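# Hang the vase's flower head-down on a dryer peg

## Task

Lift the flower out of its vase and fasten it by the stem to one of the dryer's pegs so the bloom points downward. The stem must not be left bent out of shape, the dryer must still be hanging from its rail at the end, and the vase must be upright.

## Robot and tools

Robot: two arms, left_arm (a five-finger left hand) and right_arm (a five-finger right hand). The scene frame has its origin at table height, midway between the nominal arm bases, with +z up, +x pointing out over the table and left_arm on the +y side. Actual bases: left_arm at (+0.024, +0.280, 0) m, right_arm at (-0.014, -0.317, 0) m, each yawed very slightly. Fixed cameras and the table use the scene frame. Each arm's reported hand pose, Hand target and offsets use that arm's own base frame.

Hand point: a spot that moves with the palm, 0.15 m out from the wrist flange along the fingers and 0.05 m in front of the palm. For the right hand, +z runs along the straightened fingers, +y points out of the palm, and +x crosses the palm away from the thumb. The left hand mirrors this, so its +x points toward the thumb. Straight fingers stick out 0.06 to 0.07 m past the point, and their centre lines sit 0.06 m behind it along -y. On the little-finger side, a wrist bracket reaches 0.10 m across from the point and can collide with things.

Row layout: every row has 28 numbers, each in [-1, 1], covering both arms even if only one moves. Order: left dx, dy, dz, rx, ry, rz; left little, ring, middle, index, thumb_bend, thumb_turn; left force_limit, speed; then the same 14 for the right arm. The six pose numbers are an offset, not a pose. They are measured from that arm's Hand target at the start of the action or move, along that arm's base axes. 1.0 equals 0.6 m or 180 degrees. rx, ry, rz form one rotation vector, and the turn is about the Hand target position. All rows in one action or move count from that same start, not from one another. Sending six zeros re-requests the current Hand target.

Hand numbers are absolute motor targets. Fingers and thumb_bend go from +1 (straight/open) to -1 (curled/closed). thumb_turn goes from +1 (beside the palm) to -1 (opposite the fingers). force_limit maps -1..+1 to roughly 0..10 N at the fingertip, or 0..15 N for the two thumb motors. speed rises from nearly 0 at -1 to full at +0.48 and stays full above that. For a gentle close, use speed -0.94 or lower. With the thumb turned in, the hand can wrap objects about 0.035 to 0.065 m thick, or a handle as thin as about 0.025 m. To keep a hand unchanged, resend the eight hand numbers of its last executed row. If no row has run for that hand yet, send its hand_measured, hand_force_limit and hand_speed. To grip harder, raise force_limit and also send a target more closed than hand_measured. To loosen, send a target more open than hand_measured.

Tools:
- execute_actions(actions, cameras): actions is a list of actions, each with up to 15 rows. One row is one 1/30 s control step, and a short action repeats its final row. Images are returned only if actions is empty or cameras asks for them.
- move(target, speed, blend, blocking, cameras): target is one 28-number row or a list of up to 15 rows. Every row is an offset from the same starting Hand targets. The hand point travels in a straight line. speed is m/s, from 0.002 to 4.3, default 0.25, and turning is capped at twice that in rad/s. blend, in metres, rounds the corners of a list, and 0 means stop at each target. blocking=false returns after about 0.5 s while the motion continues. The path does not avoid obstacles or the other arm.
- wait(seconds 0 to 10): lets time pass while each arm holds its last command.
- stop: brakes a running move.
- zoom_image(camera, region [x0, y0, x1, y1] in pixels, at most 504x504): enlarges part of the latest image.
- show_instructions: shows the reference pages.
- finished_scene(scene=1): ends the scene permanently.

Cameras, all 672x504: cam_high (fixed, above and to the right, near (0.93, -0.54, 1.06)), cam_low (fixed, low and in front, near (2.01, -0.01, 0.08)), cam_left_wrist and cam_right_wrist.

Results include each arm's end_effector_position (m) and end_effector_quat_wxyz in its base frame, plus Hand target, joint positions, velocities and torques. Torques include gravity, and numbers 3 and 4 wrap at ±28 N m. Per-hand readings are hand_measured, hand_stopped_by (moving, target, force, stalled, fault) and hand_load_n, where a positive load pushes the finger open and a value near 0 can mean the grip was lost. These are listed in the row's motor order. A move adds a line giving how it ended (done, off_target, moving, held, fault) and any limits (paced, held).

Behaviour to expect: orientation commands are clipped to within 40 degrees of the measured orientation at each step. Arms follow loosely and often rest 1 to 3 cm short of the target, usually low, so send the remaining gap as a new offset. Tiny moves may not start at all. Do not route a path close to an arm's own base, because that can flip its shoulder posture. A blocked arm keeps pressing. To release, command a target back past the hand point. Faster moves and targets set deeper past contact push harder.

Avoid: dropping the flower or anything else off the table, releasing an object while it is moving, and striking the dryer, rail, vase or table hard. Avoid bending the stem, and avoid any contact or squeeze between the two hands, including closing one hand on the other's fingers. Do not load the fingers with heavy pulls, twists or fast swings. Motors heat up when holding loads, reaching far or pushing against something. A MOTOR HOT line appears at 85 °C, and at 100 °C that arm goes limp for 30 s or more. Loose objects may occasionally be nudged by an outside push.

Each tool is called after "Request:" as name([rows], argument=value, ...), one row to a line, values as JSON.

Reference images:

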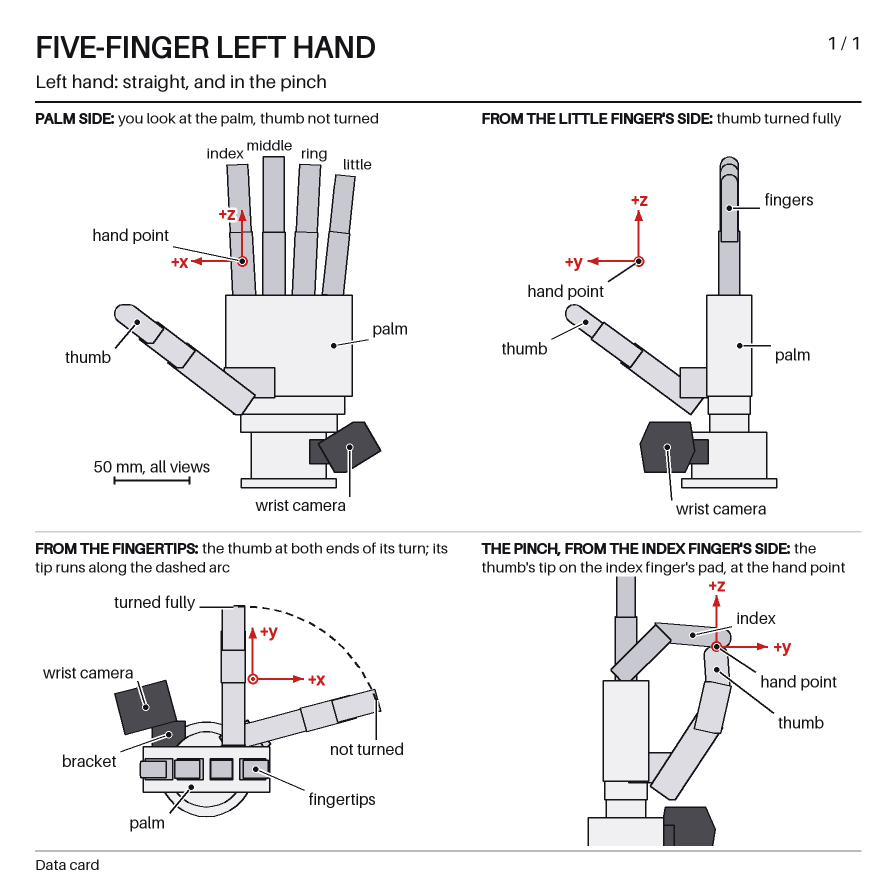

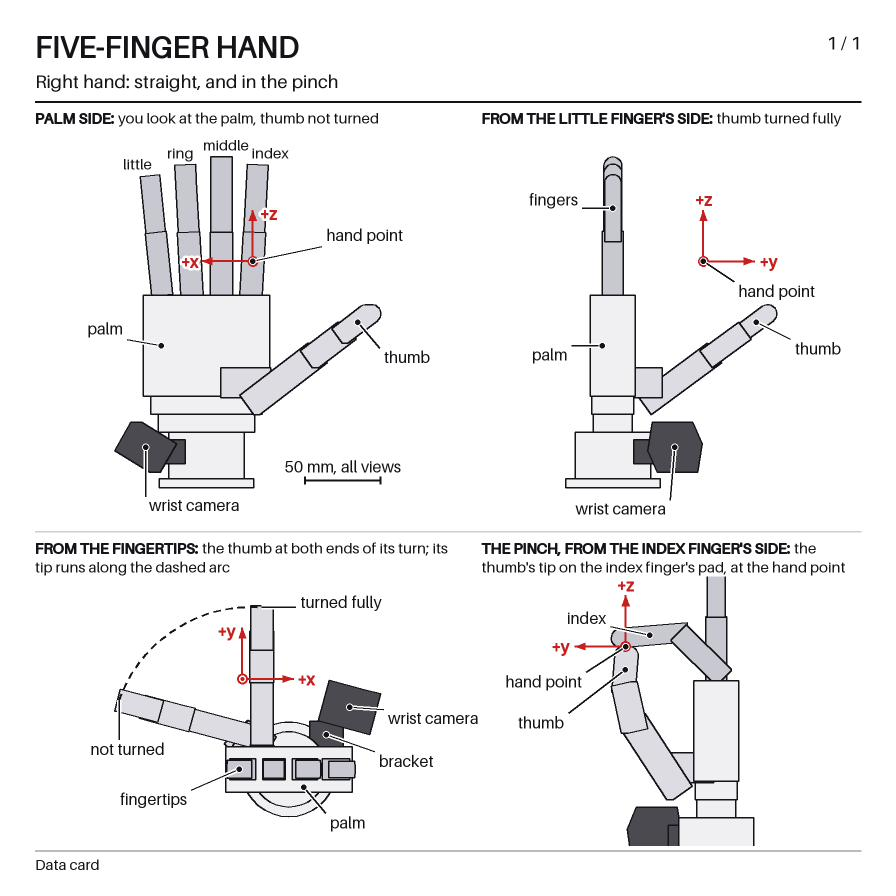

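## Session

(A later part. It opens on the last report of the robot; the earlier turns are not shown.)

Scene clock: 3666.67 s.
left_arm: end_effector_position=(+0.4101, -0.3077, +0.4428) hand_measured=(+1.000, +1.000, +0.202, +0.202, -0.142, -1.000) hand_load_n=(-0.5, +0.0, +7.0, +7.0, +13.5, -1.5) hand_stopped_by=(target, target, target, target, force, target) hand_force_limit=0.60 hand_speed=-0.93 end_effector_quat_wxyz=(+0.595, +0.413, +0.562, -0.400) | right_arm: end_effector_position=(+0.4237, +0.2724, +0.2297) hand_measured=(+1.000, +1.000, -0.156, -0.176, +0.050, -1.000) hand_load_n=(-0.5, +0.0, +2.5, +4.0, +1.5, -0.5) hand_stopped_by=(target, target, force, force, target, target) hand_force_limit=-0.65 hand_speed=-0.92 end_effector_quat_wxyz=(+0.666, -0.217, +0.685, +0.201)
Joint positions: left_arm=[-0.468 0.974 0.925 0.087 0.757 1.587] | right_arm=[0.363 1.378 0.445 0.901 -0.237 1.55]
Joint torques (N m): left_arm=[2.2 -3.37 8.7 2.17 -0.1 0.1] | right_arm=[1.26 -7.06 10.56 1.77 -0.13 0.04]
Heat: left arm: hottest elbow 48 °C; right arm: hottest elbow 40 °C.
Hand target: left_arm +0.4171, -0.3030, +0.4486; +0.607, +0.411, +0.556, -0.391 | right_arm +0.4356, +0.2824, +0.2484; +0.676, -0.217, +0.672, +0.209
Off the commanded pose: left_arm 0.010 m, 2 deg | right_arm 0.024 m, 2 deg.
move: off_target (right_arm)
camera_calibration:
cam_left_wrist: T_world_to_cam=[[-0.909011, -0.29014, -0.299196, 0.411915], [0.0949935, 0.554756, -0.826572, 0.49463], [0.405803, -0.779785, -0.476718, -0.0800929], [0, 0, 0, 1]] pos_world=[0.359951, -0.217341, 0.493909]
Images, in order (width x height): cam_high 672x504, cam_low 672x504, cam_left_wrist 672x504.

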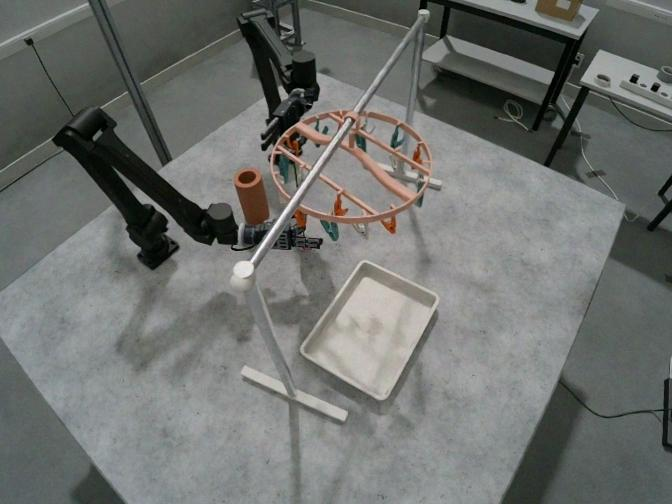

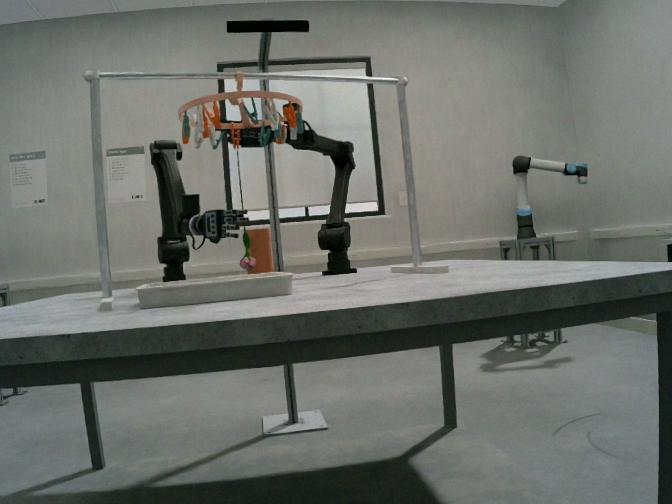

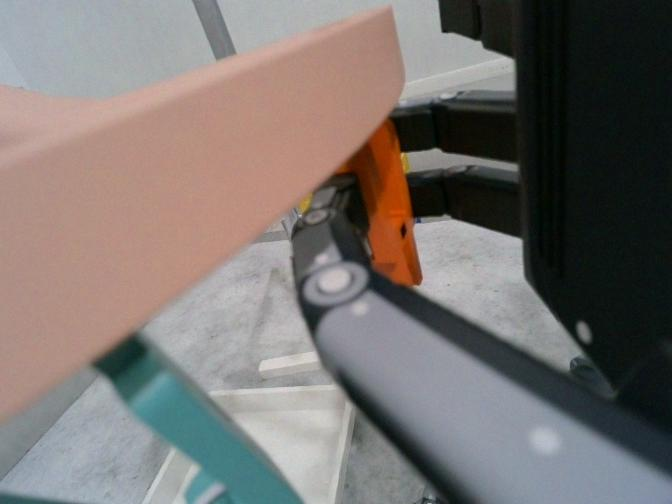

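Request:
move(target=[0.0,0.0,0.0,0,0,0,1,1,0.2,0.2,-0.2,-1,0.6,-0.93,0.0052,-0.008,0.0,0,0,0,1,1,-0.22,-0.2,0.05,-1,-0.65,-0.92], speed=0.06, cameras=["cam_low","cam_left_wrist"])

Request:
zoom_image(camera="cam_low", region=[215, 125, 265, 170])

Scene clock: 3687.83 s.
left_arm: end_effector_position=(+0.4101, -0.3077, +0.4428) hand_measured=(+1.000, +1.000, +0.202, +0.202, -0.142, -1.000) hand_load_n=(+0.0, +0.0, +7.0, +7.0, +13.5, -1.5) hand_stopped_by=(target, target, target, target, force, target) hand_force_limit=0.60 hand_speed=-0.93 end_effector_quat_wxyz=(+0.595, +0.413, +0.562, -0.400) | right_arm: end_effector_position=(+0.4214, +0.2743, +0.2290) hand_measured=(+1.000, +1.000, -0.156, -0.176, +0.050, -1.000) hand_load_n=(+0.0, +0.0, +2.5, +4.0, +1.5, -0.5) hand_stopped_by=(target, target, force, force, target, target) hand_force_limit=-0.65 hand_speed=-0.92 end_effector_quat_wxyz=(+0.664, -0.222, +0.684, +0.207)
Joint positions: left_arm=[-0.468 0.974 0.925 0.087 0.757 1.587] | right_arm=[0.363 1.379 0.445 0.901 -0.252 1.55]
Joint torques (N m): left_arm=[2.37 -3.37 8.66 2.21 -0.1 0.1] | right_arm=[0.09 -7.06 10.8 1.73 -0.21 0.06]
Heat: left arm: hottest elbow 48 °C; right arm: hottest elbow 40 °C.
Hand target: left_arm +0.4171, -0.3030, +0.4486; +0.607, +0.411, +0.556, -0.391 | right_arm +0.4387, +0.2776, +0.2484; +0.676, -0.217, +0.672, +0.209
Off the commanded pose: left_arm 0.010 m, 2 deg | right_arm 0.026 m, 2 deg.
move: off_target (right_arm)
camera_calibration:
cam_left_wrist: T_world_to_cam=[[-0.909011, -0.29014, -0.299196, 0.411915], [0.0949935, 0.554756, -0.826572, 0.49463], [0.405803, -0.779785, -0.476718, -0.0800929], [0, 0, 0, 1]] pos_world=[0.359951, -0.217341, 0.493909]
Images, in order (width x height): cam_low 672x504, cam_left_wrist 672x504.

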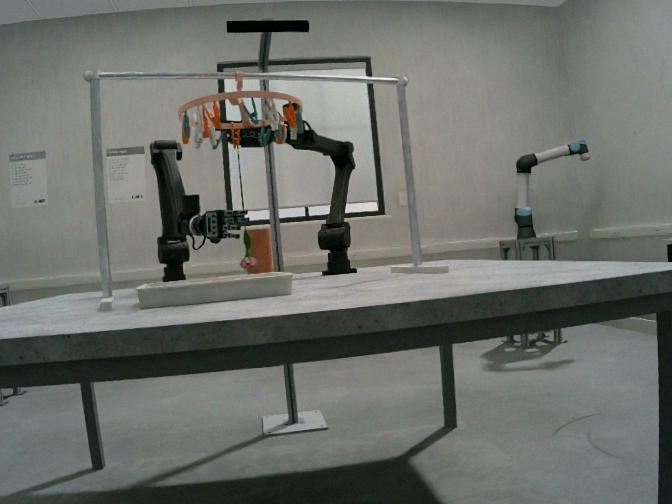

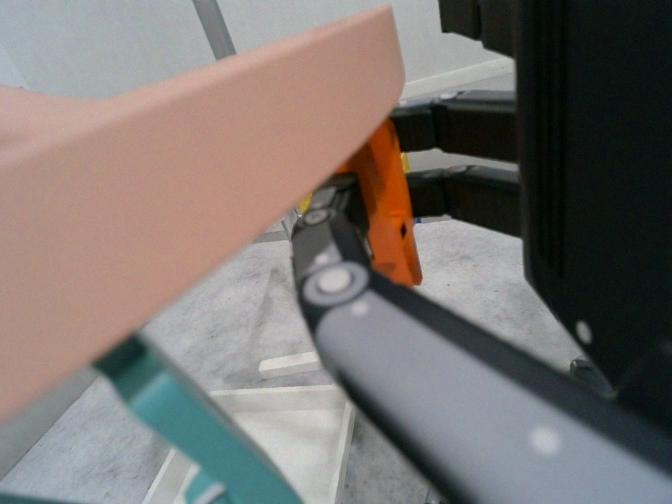

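Scaled by 10.080.

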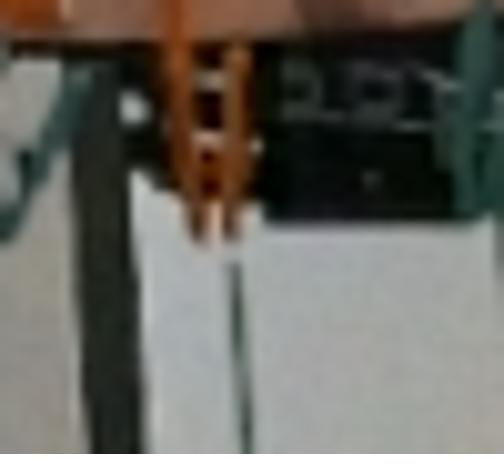

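Request:
move(target=[0.0,0.0,0.0,0,0,0,1,1,0.2,0.2,-0.2,-1,0.6,-0.93,0.006,-0.011,0.0,0,0,0,1,1,-0.22,-0.2,0.05,-1,-0.65,-0.92], speed=0.06, cameras=["cam_low","cam_left_wrist"])

Request:
zoom_image(camera="cam_low", region=[215, 125, 265, 170])

Scene clock: 3692.97 s.
left_arm: end_effector_position=(+0.4101, -0.3077, +0.4428) hand_measured=(+1.000, +1.000, +0.202, +0.202, -0.142, -1.000) hand_load_n=(+0.0, +0.0, +7.0, +6.5, +13.5, -1.5) hand_stopped_by=(target, target, target, target, force, target) hand_force_limit=0.60 hand_speed=-0.93 end_effector_quat_wxyz=(+0.595, +0.413, +0.562, -0.400) | right_arm: end_effector_position=(+0.4248, +0.2699, +0.2306) hand_measured=(+1.000, +1.000, -0.156, -0.176, +0.050, -1.000) hand_load_n=(-0.5, +0.0, +2.0, +4.0, +1.5, +0.0) hand_stopped_by=(target, target, force, force, target, target) hand_force_limit=-0.65 hand_speed=-0.92 end_effector_quat_wxyz=(+0.665, -0.222, +0.682, +0.208)
Joint positions: left_arm=[-0.468 0.974 0.925 0.087 0.757 1.587] | right_arm=[0.344 1.382 0.451 0.901 -0.274 1.55]
Joint torques (N m): left_arm=[2.2 -3.49 8.72 2.24 -0.1 0.11] | right_arm=[0.26 -7 10.48 1.78 -0.22 0.05]
Heat: left arm: hottest elbow 48 °C; right arm: hottest elbow 40 °C.
Hand target: left_arm +0.4171, -0.3030, +0.4486; +0.607, +0.411, +0.556, -0.391 | right_arm +0.4423, +0.2710, +0.2484; +0.676, -0.217, +0.672, +0.209
Off the commanded pose: left_arm 0.010 m, 2 deg | right_arm 0.025 m, 2 deg.
move: off_target (right_arm)
camera_calibration:
cam_left_wrist: T_world_to_cam=[[-0.909011, -0.29014, -0.299196, 0.411915], [0.0949935, 0.554756, -0.826572, 0.49463], [0.405803, -0.779785, -0.476718, -0.0800929], [0, 0, 0, 1]] pos_world=[0.359951, -0.217341, 0.493909]
Images, in order (width x height): cam_low 672x504, cam_left_wrist 672x504.

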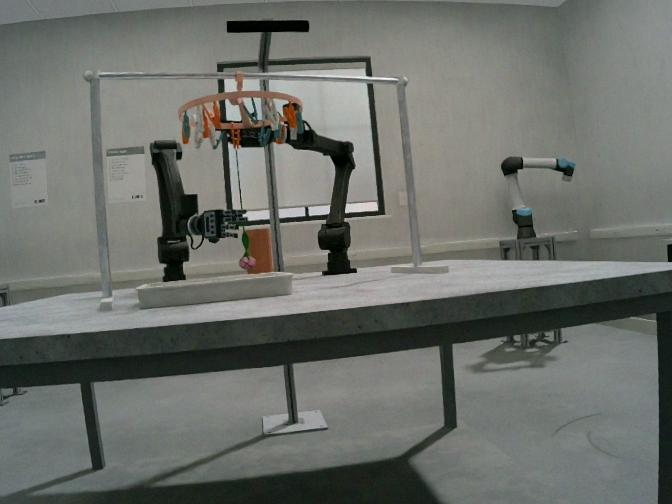

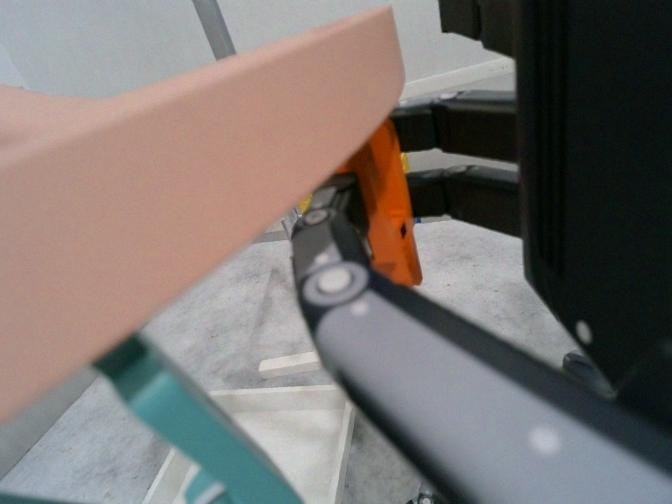

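Scaled by 10.080.

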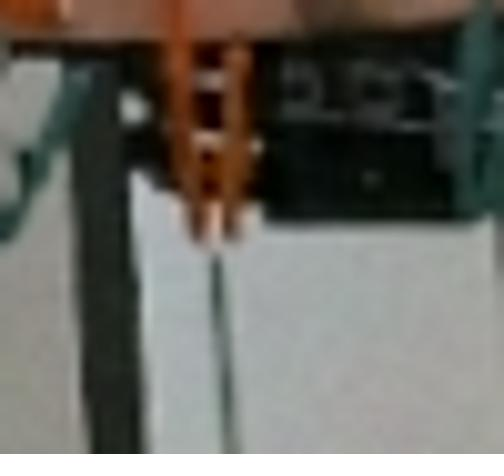

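Request:
move(target=[0.0,0.0,0.0,0,0,0,1,1,0.2,0.2,-0.2,-1,0.6,-0.93,0.0,0.0,0.012,0,0,0,1,1,-0.22,-0.2,0.05,-1,-0.65,-0.92], speed=0.03, cameras=["cam_low","cam_left_wrist","cam_high"])

Request:
zoom_image(camera="cam_low", region=[215, 125, 265, 170])

Request:
zoom_image(camera="cam_left_wrist", region=[350, 180, 510, 340])

Scene clock: 3706.93 s.
left_arm: end_effector_position=(+0.4101, -0.3077, +0.4428) hand_measured=(+1.000, +1.000, +0.202, +0.202, -0.142, -1.000) hand_load_n=(+0.0, +0.0, +7.0, +7.0, +13.5, -1.5) hand_stopped_by=(target, target, target, target, force, target) hand_force_limit=0.60 hand_speed=-0.93 end_effector_quat_wxyz=(+0.595, +0.413, +0.562, -0.400) | right_arm: end_effector_position=(+0.4270, +0.2707, +0.2263) hand_measured=(+1.000, +1.000, -0.156, -0.176, +0.050, -1.000) hand_load_n=(+0.0, +0.0, +2.5, +4.0, +1.5, +0.0) hand_stopped_by=(target, target, force, force, target, target) hand_force_limit=-0.65 hand_speed=-0.92 end_effector_quat_wxyz=(+0.656, -0.223, +0.690, +0.208)
Joint positions: left_arm=[-0.468 0.974 0.925 0.087 0.757 1.587] | right_arm=[0.344 1.382 0.457 0.871 -0.274 1.55]
Joint torques (N m): left_arm=[2.2 -3.6 8.69 2.21 -0.09 0.1] | right_arm=[-0.09 -8.88 10.58 1.76 -0.24 0.04]
Heat: left arm: hottest elbow 48 °C; right arm: hottest elbow 39 °C.
Hand target: left_arm +0.4171, -0.3030, +0.4486; +0.607, +0.411, +0.556, -0.391 | right_arm +0.4423, +0.2710, +0.2556; +0.676, -0.217, +0.672, +0.209
Off the commanded pose: left_arm 0.010 m, 2 deg | right_arm 0.033 m, 3 deg.
move: off_target (right_arm)
camera_calibration:
cam_left_wrist: T_world_to_cam=[[-0.909011, -0.29014, -0.299196, 0.411915], [0.0949935, 0.554756, -0.826572, 0.49463], [0.405803, -0.779785, -0.476718, -0.0800929], [0, 0, 0, 1]] pos_world=[0.359951, -0.217341, 0.493909]
Images, in order (width x height): cam_high 672x504, cam_low 672x504, cam_left_wrist 672x504.

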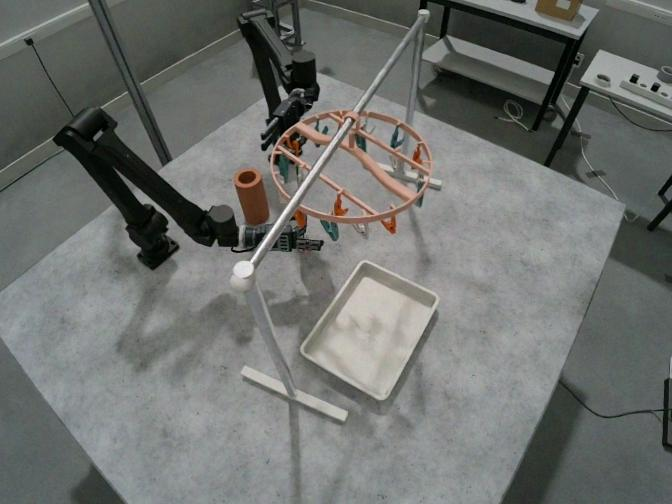

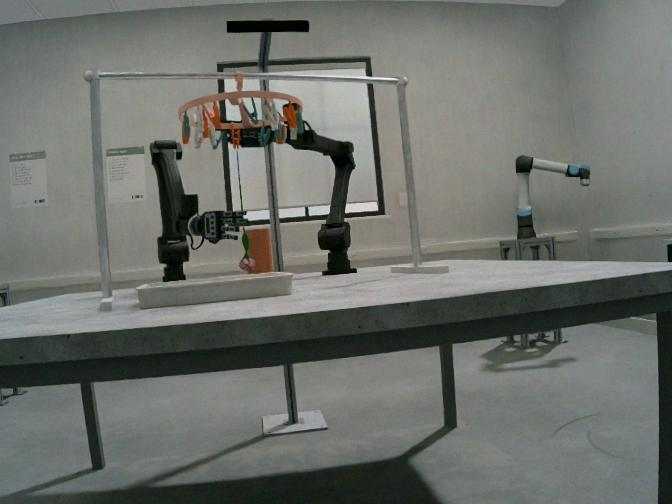

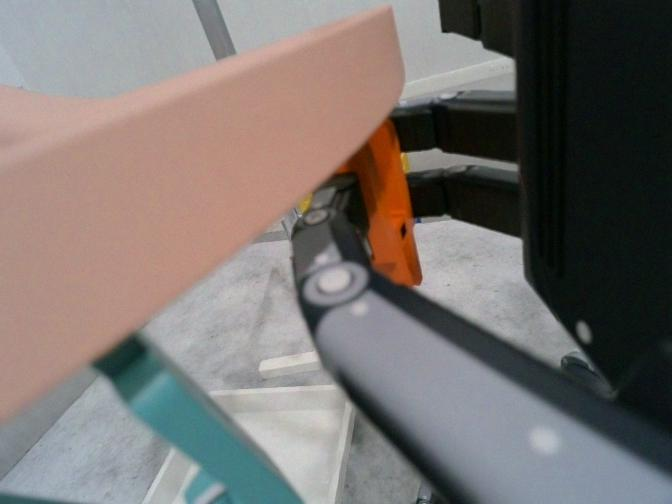

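Scaled by 10.080.

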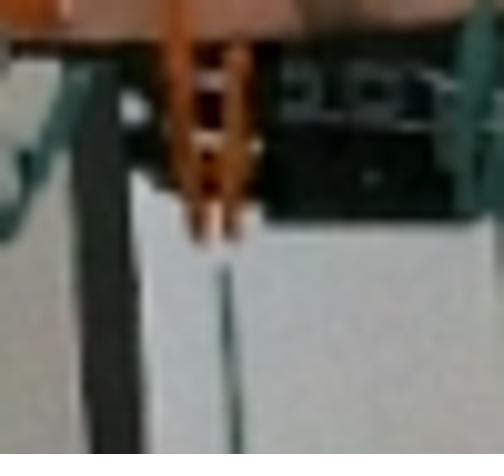

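Scaled by 3.150.

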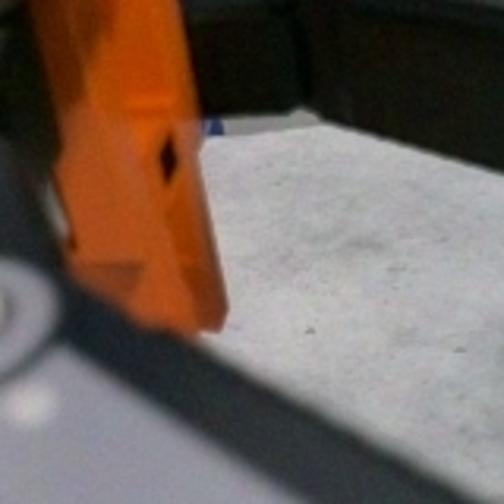

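Request:
move(target=[0.0,0.0,0.0,0,0,0,1,1,0.2,0.2,-0.2,-1,0.6,-0.93,-0.003,-0.002,0.014,0,0,0,1,1,-0.22,-0.2,0.05,-1,-0.65,-0.92], speed=0.03, cameras=["cam_low","cam_left_wrist"])

Request:
zoom_image(camera="cam_low", region=[215, 125, 265, 170])

Request:
zoom_image(camera="cam_left_wrist", region=[350, 180, 510, 340])

Scene clock: 3715.90 s.
left_arm: end_effector_position=(+0.4101, -0.3077, +0.4428) hand_measured=(+1.000, +1.000, +0.202, +0.202, -0.142, -1.000) hand_load_n=(+0.0, +0.0, +6.5, +7.0, +13.5, -1.5) hand_stopped_by=(target, target, target, target, force, target) hand_force_limit=0.60 hand_speed=-0.93 end_effector_quat_wxyz=(+0.595, +0.413, +0.562, -0.400) | right_arm: end_effector_position=(+0.4251, +0.2695, +0.2306) hand_measured=(+1.000, +1.000, -0.156, -0.176, +0.050, -1.000) hand_load_n=(+0.0, +0.0, +2.5, +4.0, +1.5, +0.0) hand_stopped_by=(target, target, force, force, target, target) hand_force_limit=-0.65 hand_speed=-0.92 end_effector_quat_wxyz=(+0.654, -0.223, +0.693, +0.208)
Joint positions: left_arm=[-0.468 0.974 0.925 0.087 0.757 1.587] | right_arm=[0.343 1.355 0.457 0.836 -0.276 1.55]
Joint torques (N m): left_arm=[2.14 -3.37 8.65 2.22 -0.1 0.1] | right_arm=[-0.03 -8.82 11.06 1.73 -0.22 0.05]
Heat: left arm: hottest elbow 48 °C; right arm: hottest elbow 39 °C.
Hand target: left_arm +0.4171, -0.3030, +0.4486; +0.607, +0.411, +0.556, -0.391 | right_arm +0.4405, +0.2698, +0.2640; +0.676, -0.217, +0.672, +0.209
Off the commanded pose: left_arm 0.010 m, 2 deg | right_arm 0.037 m, 4 deg.
move: off_target (right_arm)
camera_calibration:
cam_left_wrist: T_world_to_cam=[[-0.909011, -0.29014, -0.299196, 0.411915], [0.0949935, 0.554756, -0.826572, 0.49463], [0.405803, -0.779785, -0.476718, -0.0800929], [0, 0, 0, 1]] pos_world=[0.359951, -0.217341, 0.493909]
Images, in order (width x height): cam_low 672x504, cam_left_wrist 672x504.

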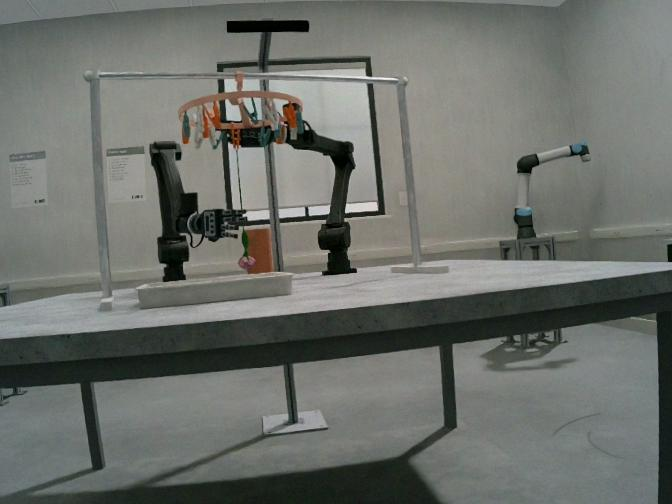

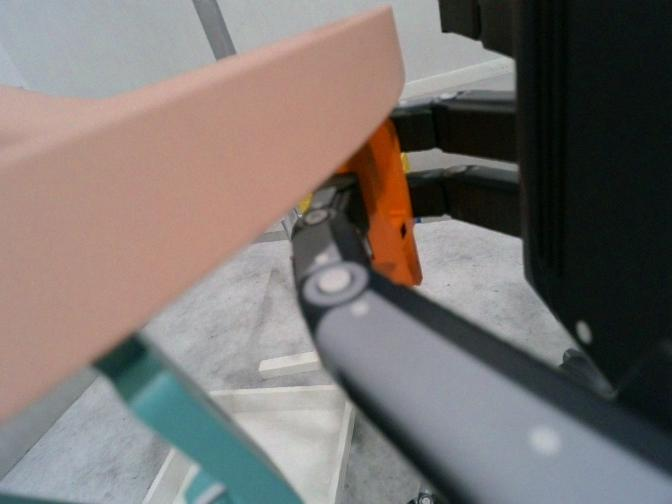

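Scaled by 10.080.

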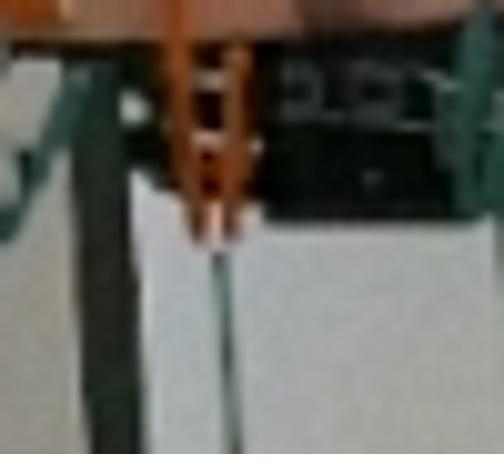

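Scaled by 3.150.

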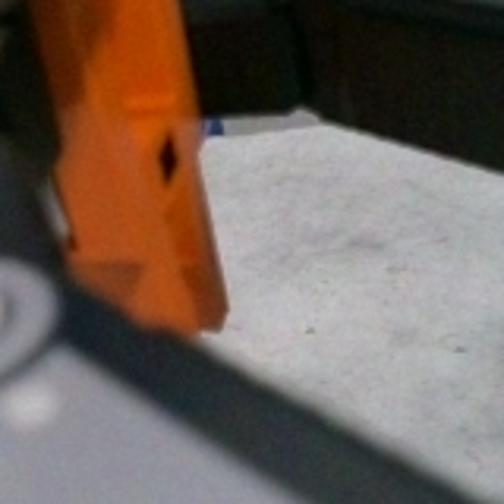

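Request:
move(target=[0.0,0.0,0.0,0,0,0,1,1,0.2,0.2,-0.2,-1,0.6,-0.93,-0.004,-0.001,0.012,0,0,0,1,1,-0.22,-0.2,0.05,-1,-0.65,-0.92], speed=0.03, cameras=["cam_low","cam_left_wrist"])

Request:
zoom_image(camera="cam_low", region=[215, 125, 265, 170])

Request:
zoom_image(camera="cam_left_wrist", region=[350, 180, 510, 340])

Scene clock: 3725.90 s.
left_arm: end_effector_position=(+0.4101, -0.3077, +0.4428) hand_measured=(+1.000, +1.000, +0.202, +0.202, -0.142, -1.000) hand_load_n=(+0.0, +0.0, +6.5, +7.0, +13.5, -2.0) hand_stopped_by=(target, target, target, target, force, target) hand_force_limit=0.60 hand_speed=-0.93 end_effector_quat_wxyz=(+0.595, +0.413, +0.562, -0.400) | right_arm: end_effector_position=(+0.4231, +0.2688, +0.2375) hand_measured=(+1.000, +1.000, -0.156, -0.176, +0.050, -1.000) hand_load_n=(+0.0, +0.0, +2.5, +4.5, +1.5, +0.0) hand_stopped_by=(target, target, force, force, target, target) hand_force_limit=-0.65 hand_speed=-0.92 end_effector_quat_wxyz=(+0.654, -0.223, +0.693, +0.208)
Joint positions: left_arm=[-0.468 0.974 0.925 0.087 0.757 1.587] | right_arm=[0.343 1.326 0.459 0.806 -0.276 1.55]
Joint torques (N m): left_arm=[2.32 -3.37 8.68 2.24 -0.1 0.1] | right_arm=[0.21 -8.64 11.37 1.77 -0.19 0.04]
Heat: left arm: hottest elbow 48 °C; right arm: hottest elbow 40 °C.
Hand target: left_arm +0.4171, -0.3030, +0.4486; +0.607, +0.411, +0.556, -0.391 | right_arm +0.4381, +0.2692, +0.2712; +0.676, -0.217, +0.672, +0.209
Off the commanded pose: left_arm 0.010 m, 2 deg | right_arm 0.037 m, 4 deg.
move: off_target (right_arm)
camera_calibration:
cam_left_wrist: T_world_to_cam=[[-0.909011, -0.29014, -0.299196, 0.411915], [0.0949935, 0.554756, -0.826572, 0.49463], [0.405803, -0.779785, -0.476718, -0.0800929], [0, 0, 0, 1]] pos_world=[0.359951, -0.217341, 0.493909]
Images, in order (width x height): cam_low 672x504, cam_left_wrist 672x504.

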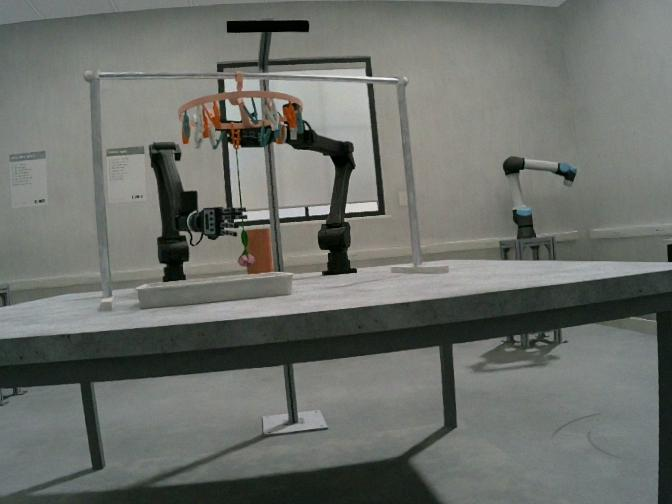

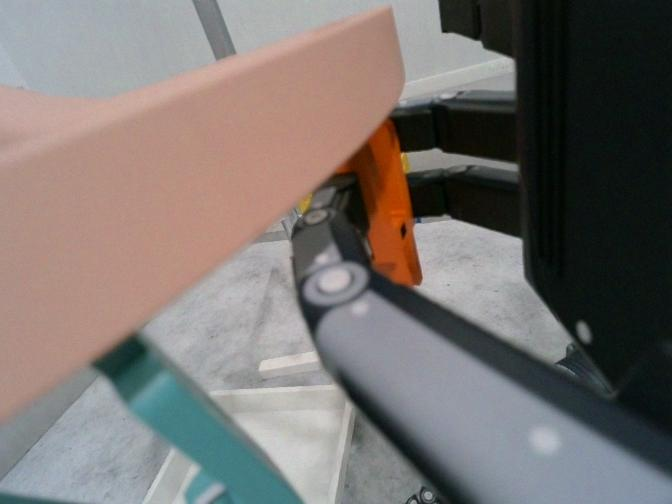

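Scaled by 10.080.

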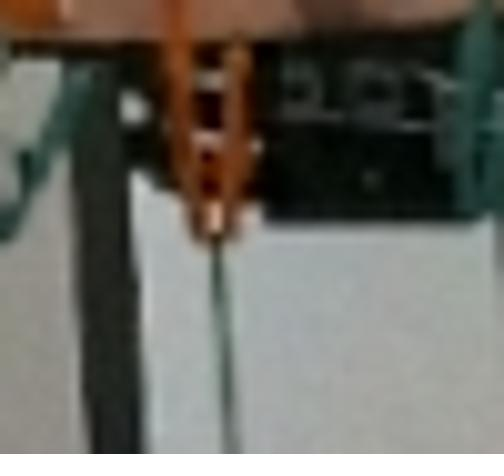

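Scaled by 3.150.

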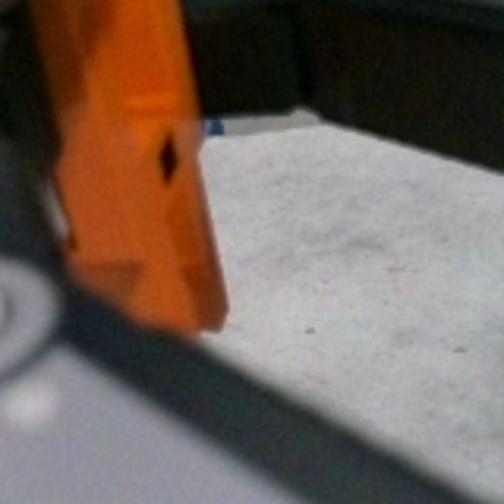

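Request:
move(target=[0.0,0.0,0.0,0,0,0,1,1,0.2,0.2,-0.2,-1,0.6,-0.93,-0.001,0.001,0.009,0,0,0,1,1,-0.22,-0.2,0.05,-1,-0.65,-0.92], speed=0.03, cameras=["cam_low","cam_left_wrist","cam_high"])

Request:
zoom_image(camera="cam_low", region=[215, 125, 265, 170])

Request:
zoom_image(camera="cam_left_wrist", region=[350, 180, 510, 340])

Request:
zoom_image(camera="cam_high", region=[270, 130, 330, 200])

Scene clock: 3735.57 s.
left_arm: end_effector_position=(+0.4101, -0.3077, +0.4428) hand_measured=(+1.000, +1.000, +0.202, +0.202, -0.142, -1.000) hand_load_n=(+0.0, +0.0, +6.5, +7.0, +13.5, -2.0) hand_stopped_by=(target, target, target, target, force, target) hand_force_limit=0.60 hand_speed=-0.93 end_effector_quat_wxyz=(+0.595, +0.413, +0.562, -0.400) | right_arm: end_effector_position=(+0.4232, +0.2688, +0.2431) hand_measured=(+1.000, +1.000, -0.156, -0.176, +0.050, -1.000) hand_load_n=(+0.0, +0.0, +2.5, +4.0, +1.5, +0.0) hand_stopped_by=(target, target, force, force, target, target) hand_force_limit=-0.65 hand_speed=-0.92 end_effector_quat_wxyz=(+0.654, -0.223, +0.692, +0.208)
Joint positions: left_arm=[-0.468 0.974 0.925 0.087 0.757 1.587] | right_arm=[0.343 1.309 0.465 0.784 -0.276 1.55]
Joint torques (N m): left_arm=[2.32 -3.43 8.68 2.21 -0.09 0.11] | right_arm=[0.44 -8.64 11.48 1.77 -0.11 0.05]
Heat: left arm: hottest elbow 48 °C; right arm: hottest elbow 41 °C.
Hand target: left_arm +0.4171, -0.3030, +0.4486; +0.607, +0.411, +0.556, -0.391 | right_arm +0.4375, +0.2698, +0.2766; +0.676, -0.217, +0.672, +0.209
Off the commanded pose: left_arm 0.010 m, 2 deg | right_arm 0.036 m, 3 deg.
move: off_target (right_arm)
camera_calibration:
cam_left_wrist: T_world_to_cam=[[-0.909011, -0.29014, -0.299196, 0.411915], [0.0949935, 0.554756, -0.826572, 0.49463], [0.405803, -0.779785, -0.476718, -0.0800929], [0, 0, 0, 1]] pos_world=[0.359951, -0.217341, 0.493909]
Images, in order (width x height): cam_high 672x504, cam_low 672x504, cam_left_wrist 672x504.

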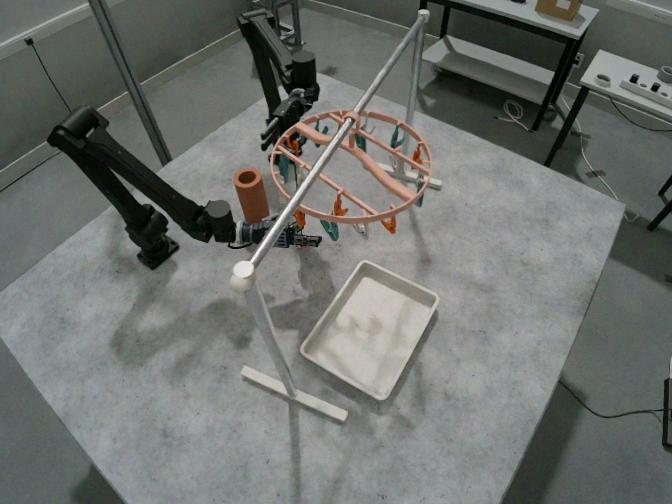

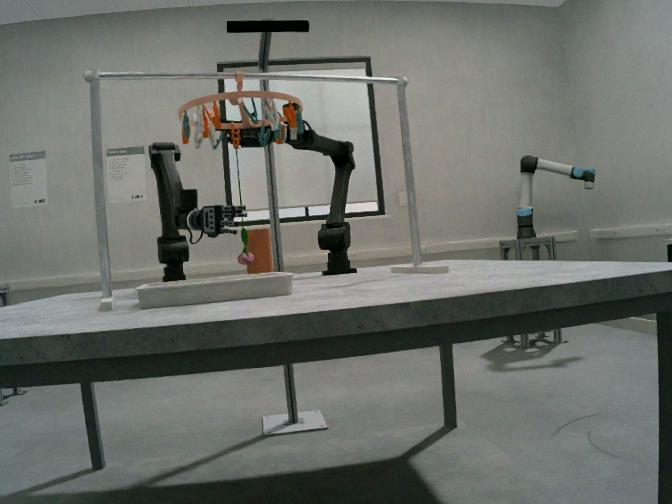

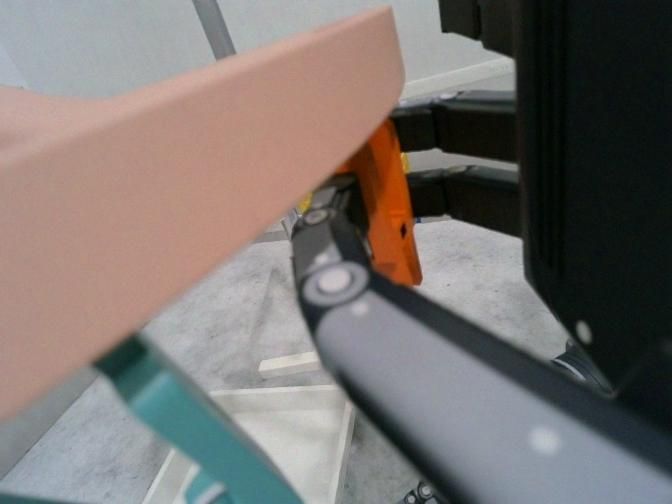

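Scaled by 10.080.

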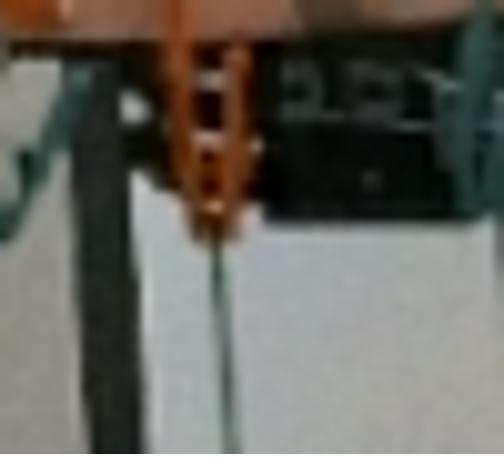

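Scaled by 3.150.

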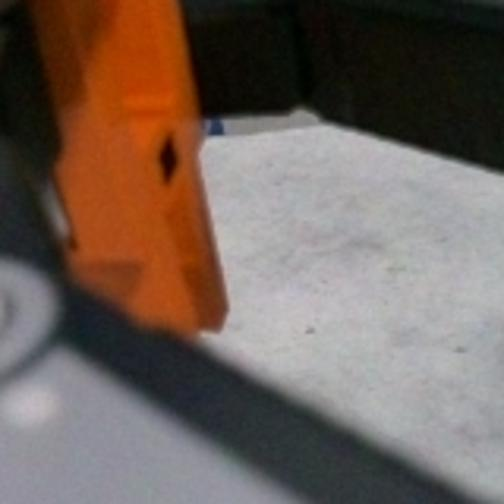

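Scaled by 7.200.

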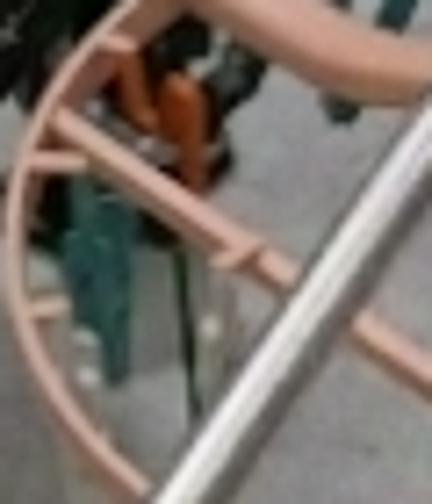

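Request:
move(target=[0.0,0.0,0.0,0,0,0,1,1,0.2,0.2,-0.2,-1,0.6,-0.93,0.0,0.001,0.008,0,0,0,1,1,-0.22,-0.2,0.05,-1,-0.65,-0.92], speed=0.03, cameras=["cam_low","cam_left_wrist"])

Request:
zoom_image(camera="cam_low", region=[215, 125, 265, 170])

Request:
zoom_image(camera="cam_left_wrist", region=[350, 180, 510, 340])

Scene clock: 3745.03 s.
left_arm: end_effector_position=(+0.4101, -0.3077, +0.4428) hand_measured=(+1.000, +1.000, +0.202, +0.202, -0.142, -1.000) hand_load_n=(+0.0, +0.0, +7.0, +6.5, +13.5, -2.0) hand_stopped_by=(target, target, target, target, force, target) hand_force_limit=0.60 hand_speed=-0.93 end_effector_quat_wxyz=(+0.595, +0.413, +0.562, -0.400) | right_arm: end_effector_position=(+0.4234, +0.2689, +0.2463) hand_measured=(+1.000, +1.000, -0.156, -0.176, +0.050, -1.000) hand_load_n=(+0.0, +0.0, +2.5, +4.0, +1.5, -0.5) hand_stopped_by=(target, target, force, force, target, target) hand_force_limit=-0.65 hand_speed=-0.92 end_effector_quat_wxyz=(+0.653, -0.223, +0.693, +0.208)
Joint positions: left_arm=[-0.468 0.974 0.925 0.087 0.757 1.587] | right_arm=[0.343 1.296 0.469 0.764 -0.276 1.55]
Joint torques (N m): left_arm=[2.32 -3.43 8.72 2.19 -0.1 0.09] | right_arm=[0.62 -8.47 11.62 1.72 -0.07 0.05]
Heat: left arm: hottest elbow 48 °C; right arm: hottest elbow 42 °C.
Hand target: left_arm +0.4171, -0.3030, +0.4486; +0.607, +0.411, +0.556, -0.391 | right_arm +0.4375, +0.2704, +0.2814; +0.676, -0.217, +0.672, +0.209
Off the commanded pose: left_arm 0.010 m, 2 deg | right_arm 0.038 m, 4 deg.
move: off_target (right_arm)
camera_calibration:
cam_left_wrist: T_world_to_cam=[[-0.909011, -0.29014, -0.299196, 0.411915], [0.0949935, 0.554756, -0.826572, 0.49463], [0.405803, -0.779785, -0.476718, -0.0800929], [0, 0, 0, 1]] pos_world=[0.359951, -0.217341, 0.493909]
Images, in order (width x height): cam_low 672x504, cam_left_wrist 672x504.

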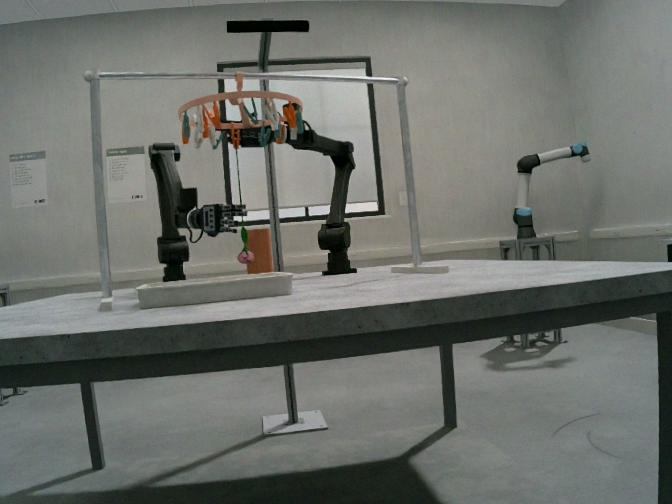

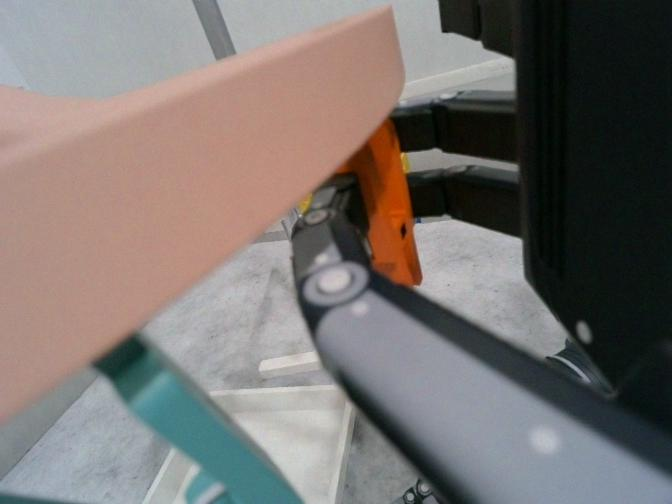

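Scaled by 10.080.

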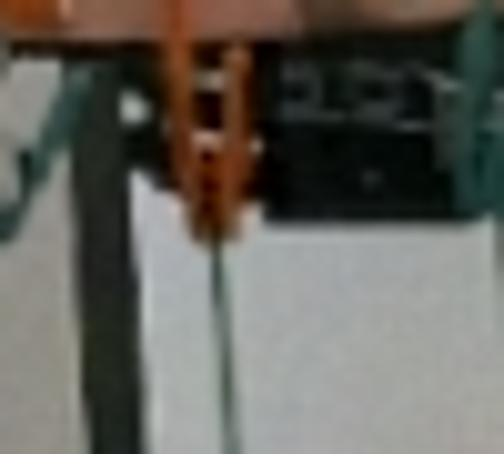

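Scaled by 3.150.

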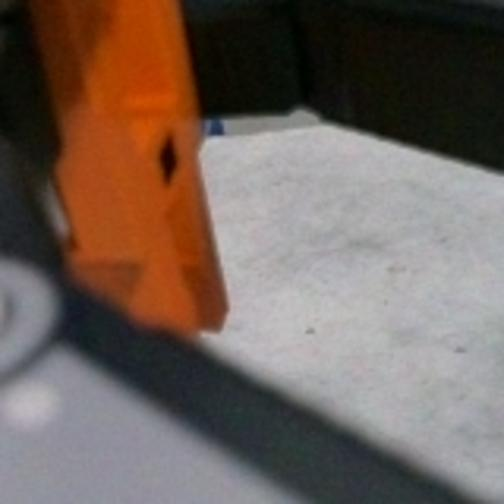

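Request:
move([
  [0.0,0.0,0.0,0,0,0,1,1,0.27,0.27,-0.2,-1,0.6,-0.85,0.0,0.0,0.0,0,0,0,1,1,-0.22,-0.2,0.05,-1,-0.65,-0.92],
  [0.0,0.0,0.0,0,0,0,1,1,0.34,0.34,-0.2,-1,0.6,-0.85,0.0,0.0,0.0,0,0,0,1,1,-0.22,-0.2,0.05,-1,-0.65,-0.92],
], speed=0.03, cameras=["cam_low","cam_left_wrist"])

Request:
zoom_image(camera="cam_low", region=[215, 125, 265, 170])

Request:
zoom_image(camera="cam_left_wrist", region=[330, 160, 510, 340])

Scene clock: 3769.77 s.
left_arm: end_effector_position=(+0.4106, -0.3073, +0.4428) hand_measured=(+1.000, +1.000, +0.340, +0.340, -0.146, -1.000) hand_load_n=(+0.0, +0.0, +0.0, +0.0, +0.0, +0.0) hand_stopped_by=(target, target, target, target, force, target) hand_force_limit=0.60 hand_speed=-0.85 end_effector_quat_wxyz=(+0.596, +0.412, +0.563, -0.399) | right_arm: end_effector_position=(+0.4234, +0.2689, +0.2463) hand_measured=(+1.000, +1.000, -0.156, -0.176, +0.050, -1.000) hand_load_n=(+0.0, +0.0, +2.0, +4.0, +1.5, +0.0) hand_stopped_by=(target, target, force, force, target, target) hand_force_limit=-0.65 hand_speed=-0.92 end_effector_quat_wxyz=(+0.653, -0.223, +0.693, +0.208)
Joint positions: left_arm=[-0.468 0.974 0.925 0.087 0.754 1.587] | right_arm=[0.343 1.296 0.469 0.764 -0.276 1.55]
Joint torques (N m): left_arm=[2.14 -3.31 8.72 2.21 -0.1 0.09] | right_arm=[0.38 -8.35 11.64 1.73 -0.06 0.04]
Heat: left arm: hottest elbow 48 °C; right arm: hottest elbow 43 °C.
Hand target: left_arm +0.4171, -0.3030, +0.4486; +0.607, +0.411, +0.556, -0.391 | right_arm +0.4375, +0.2704, +0.2814; +0.676, -0.217, +0.672, +0.209
Off the commanded pose: left_arm 0.010 m, 2 deg | right_arm 0.038 m, 4 deg.
move: off_target (right_arm)
camera_calibration:
cam_left_wrist: T_world_to_cam=[[-0.90815, -0.292891, -0.299128, 0.411212], [0.0933085, 0.554933, -0.826645, 0.495181], [0.408113, -0.77863, -0.476634, -0.0806401], [0, 0, 0, 1]] pos_world=[0.360148, -0.217141, 0.493909]
Images, in order (width x height): cam_low 672x504, cam_left_wrist 672x504.

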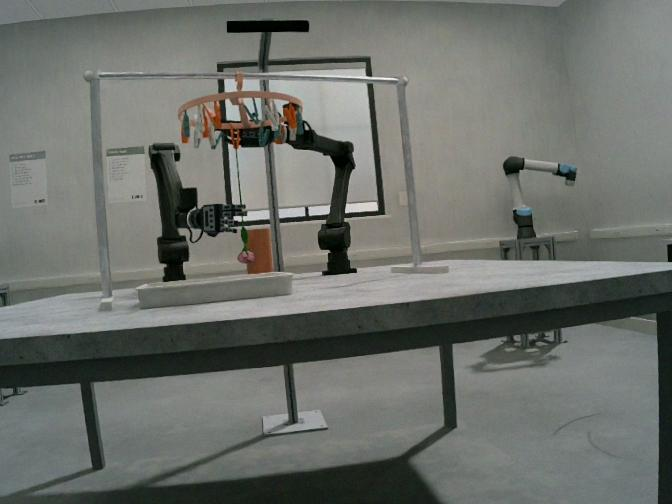

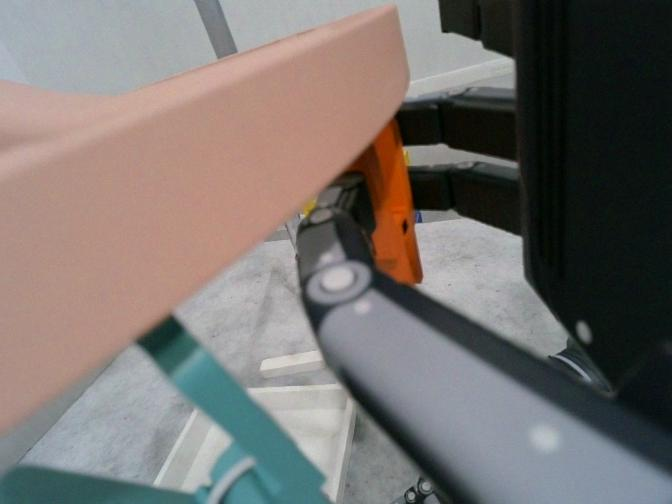

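Scaled by 10.080.

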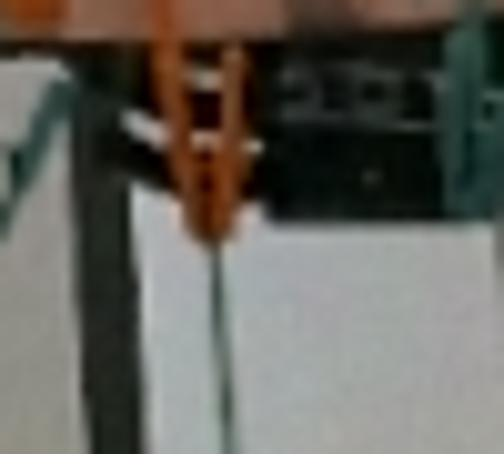

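Scaled by 2.800.

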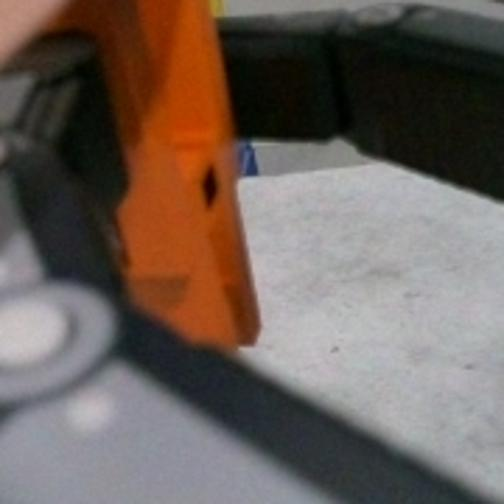

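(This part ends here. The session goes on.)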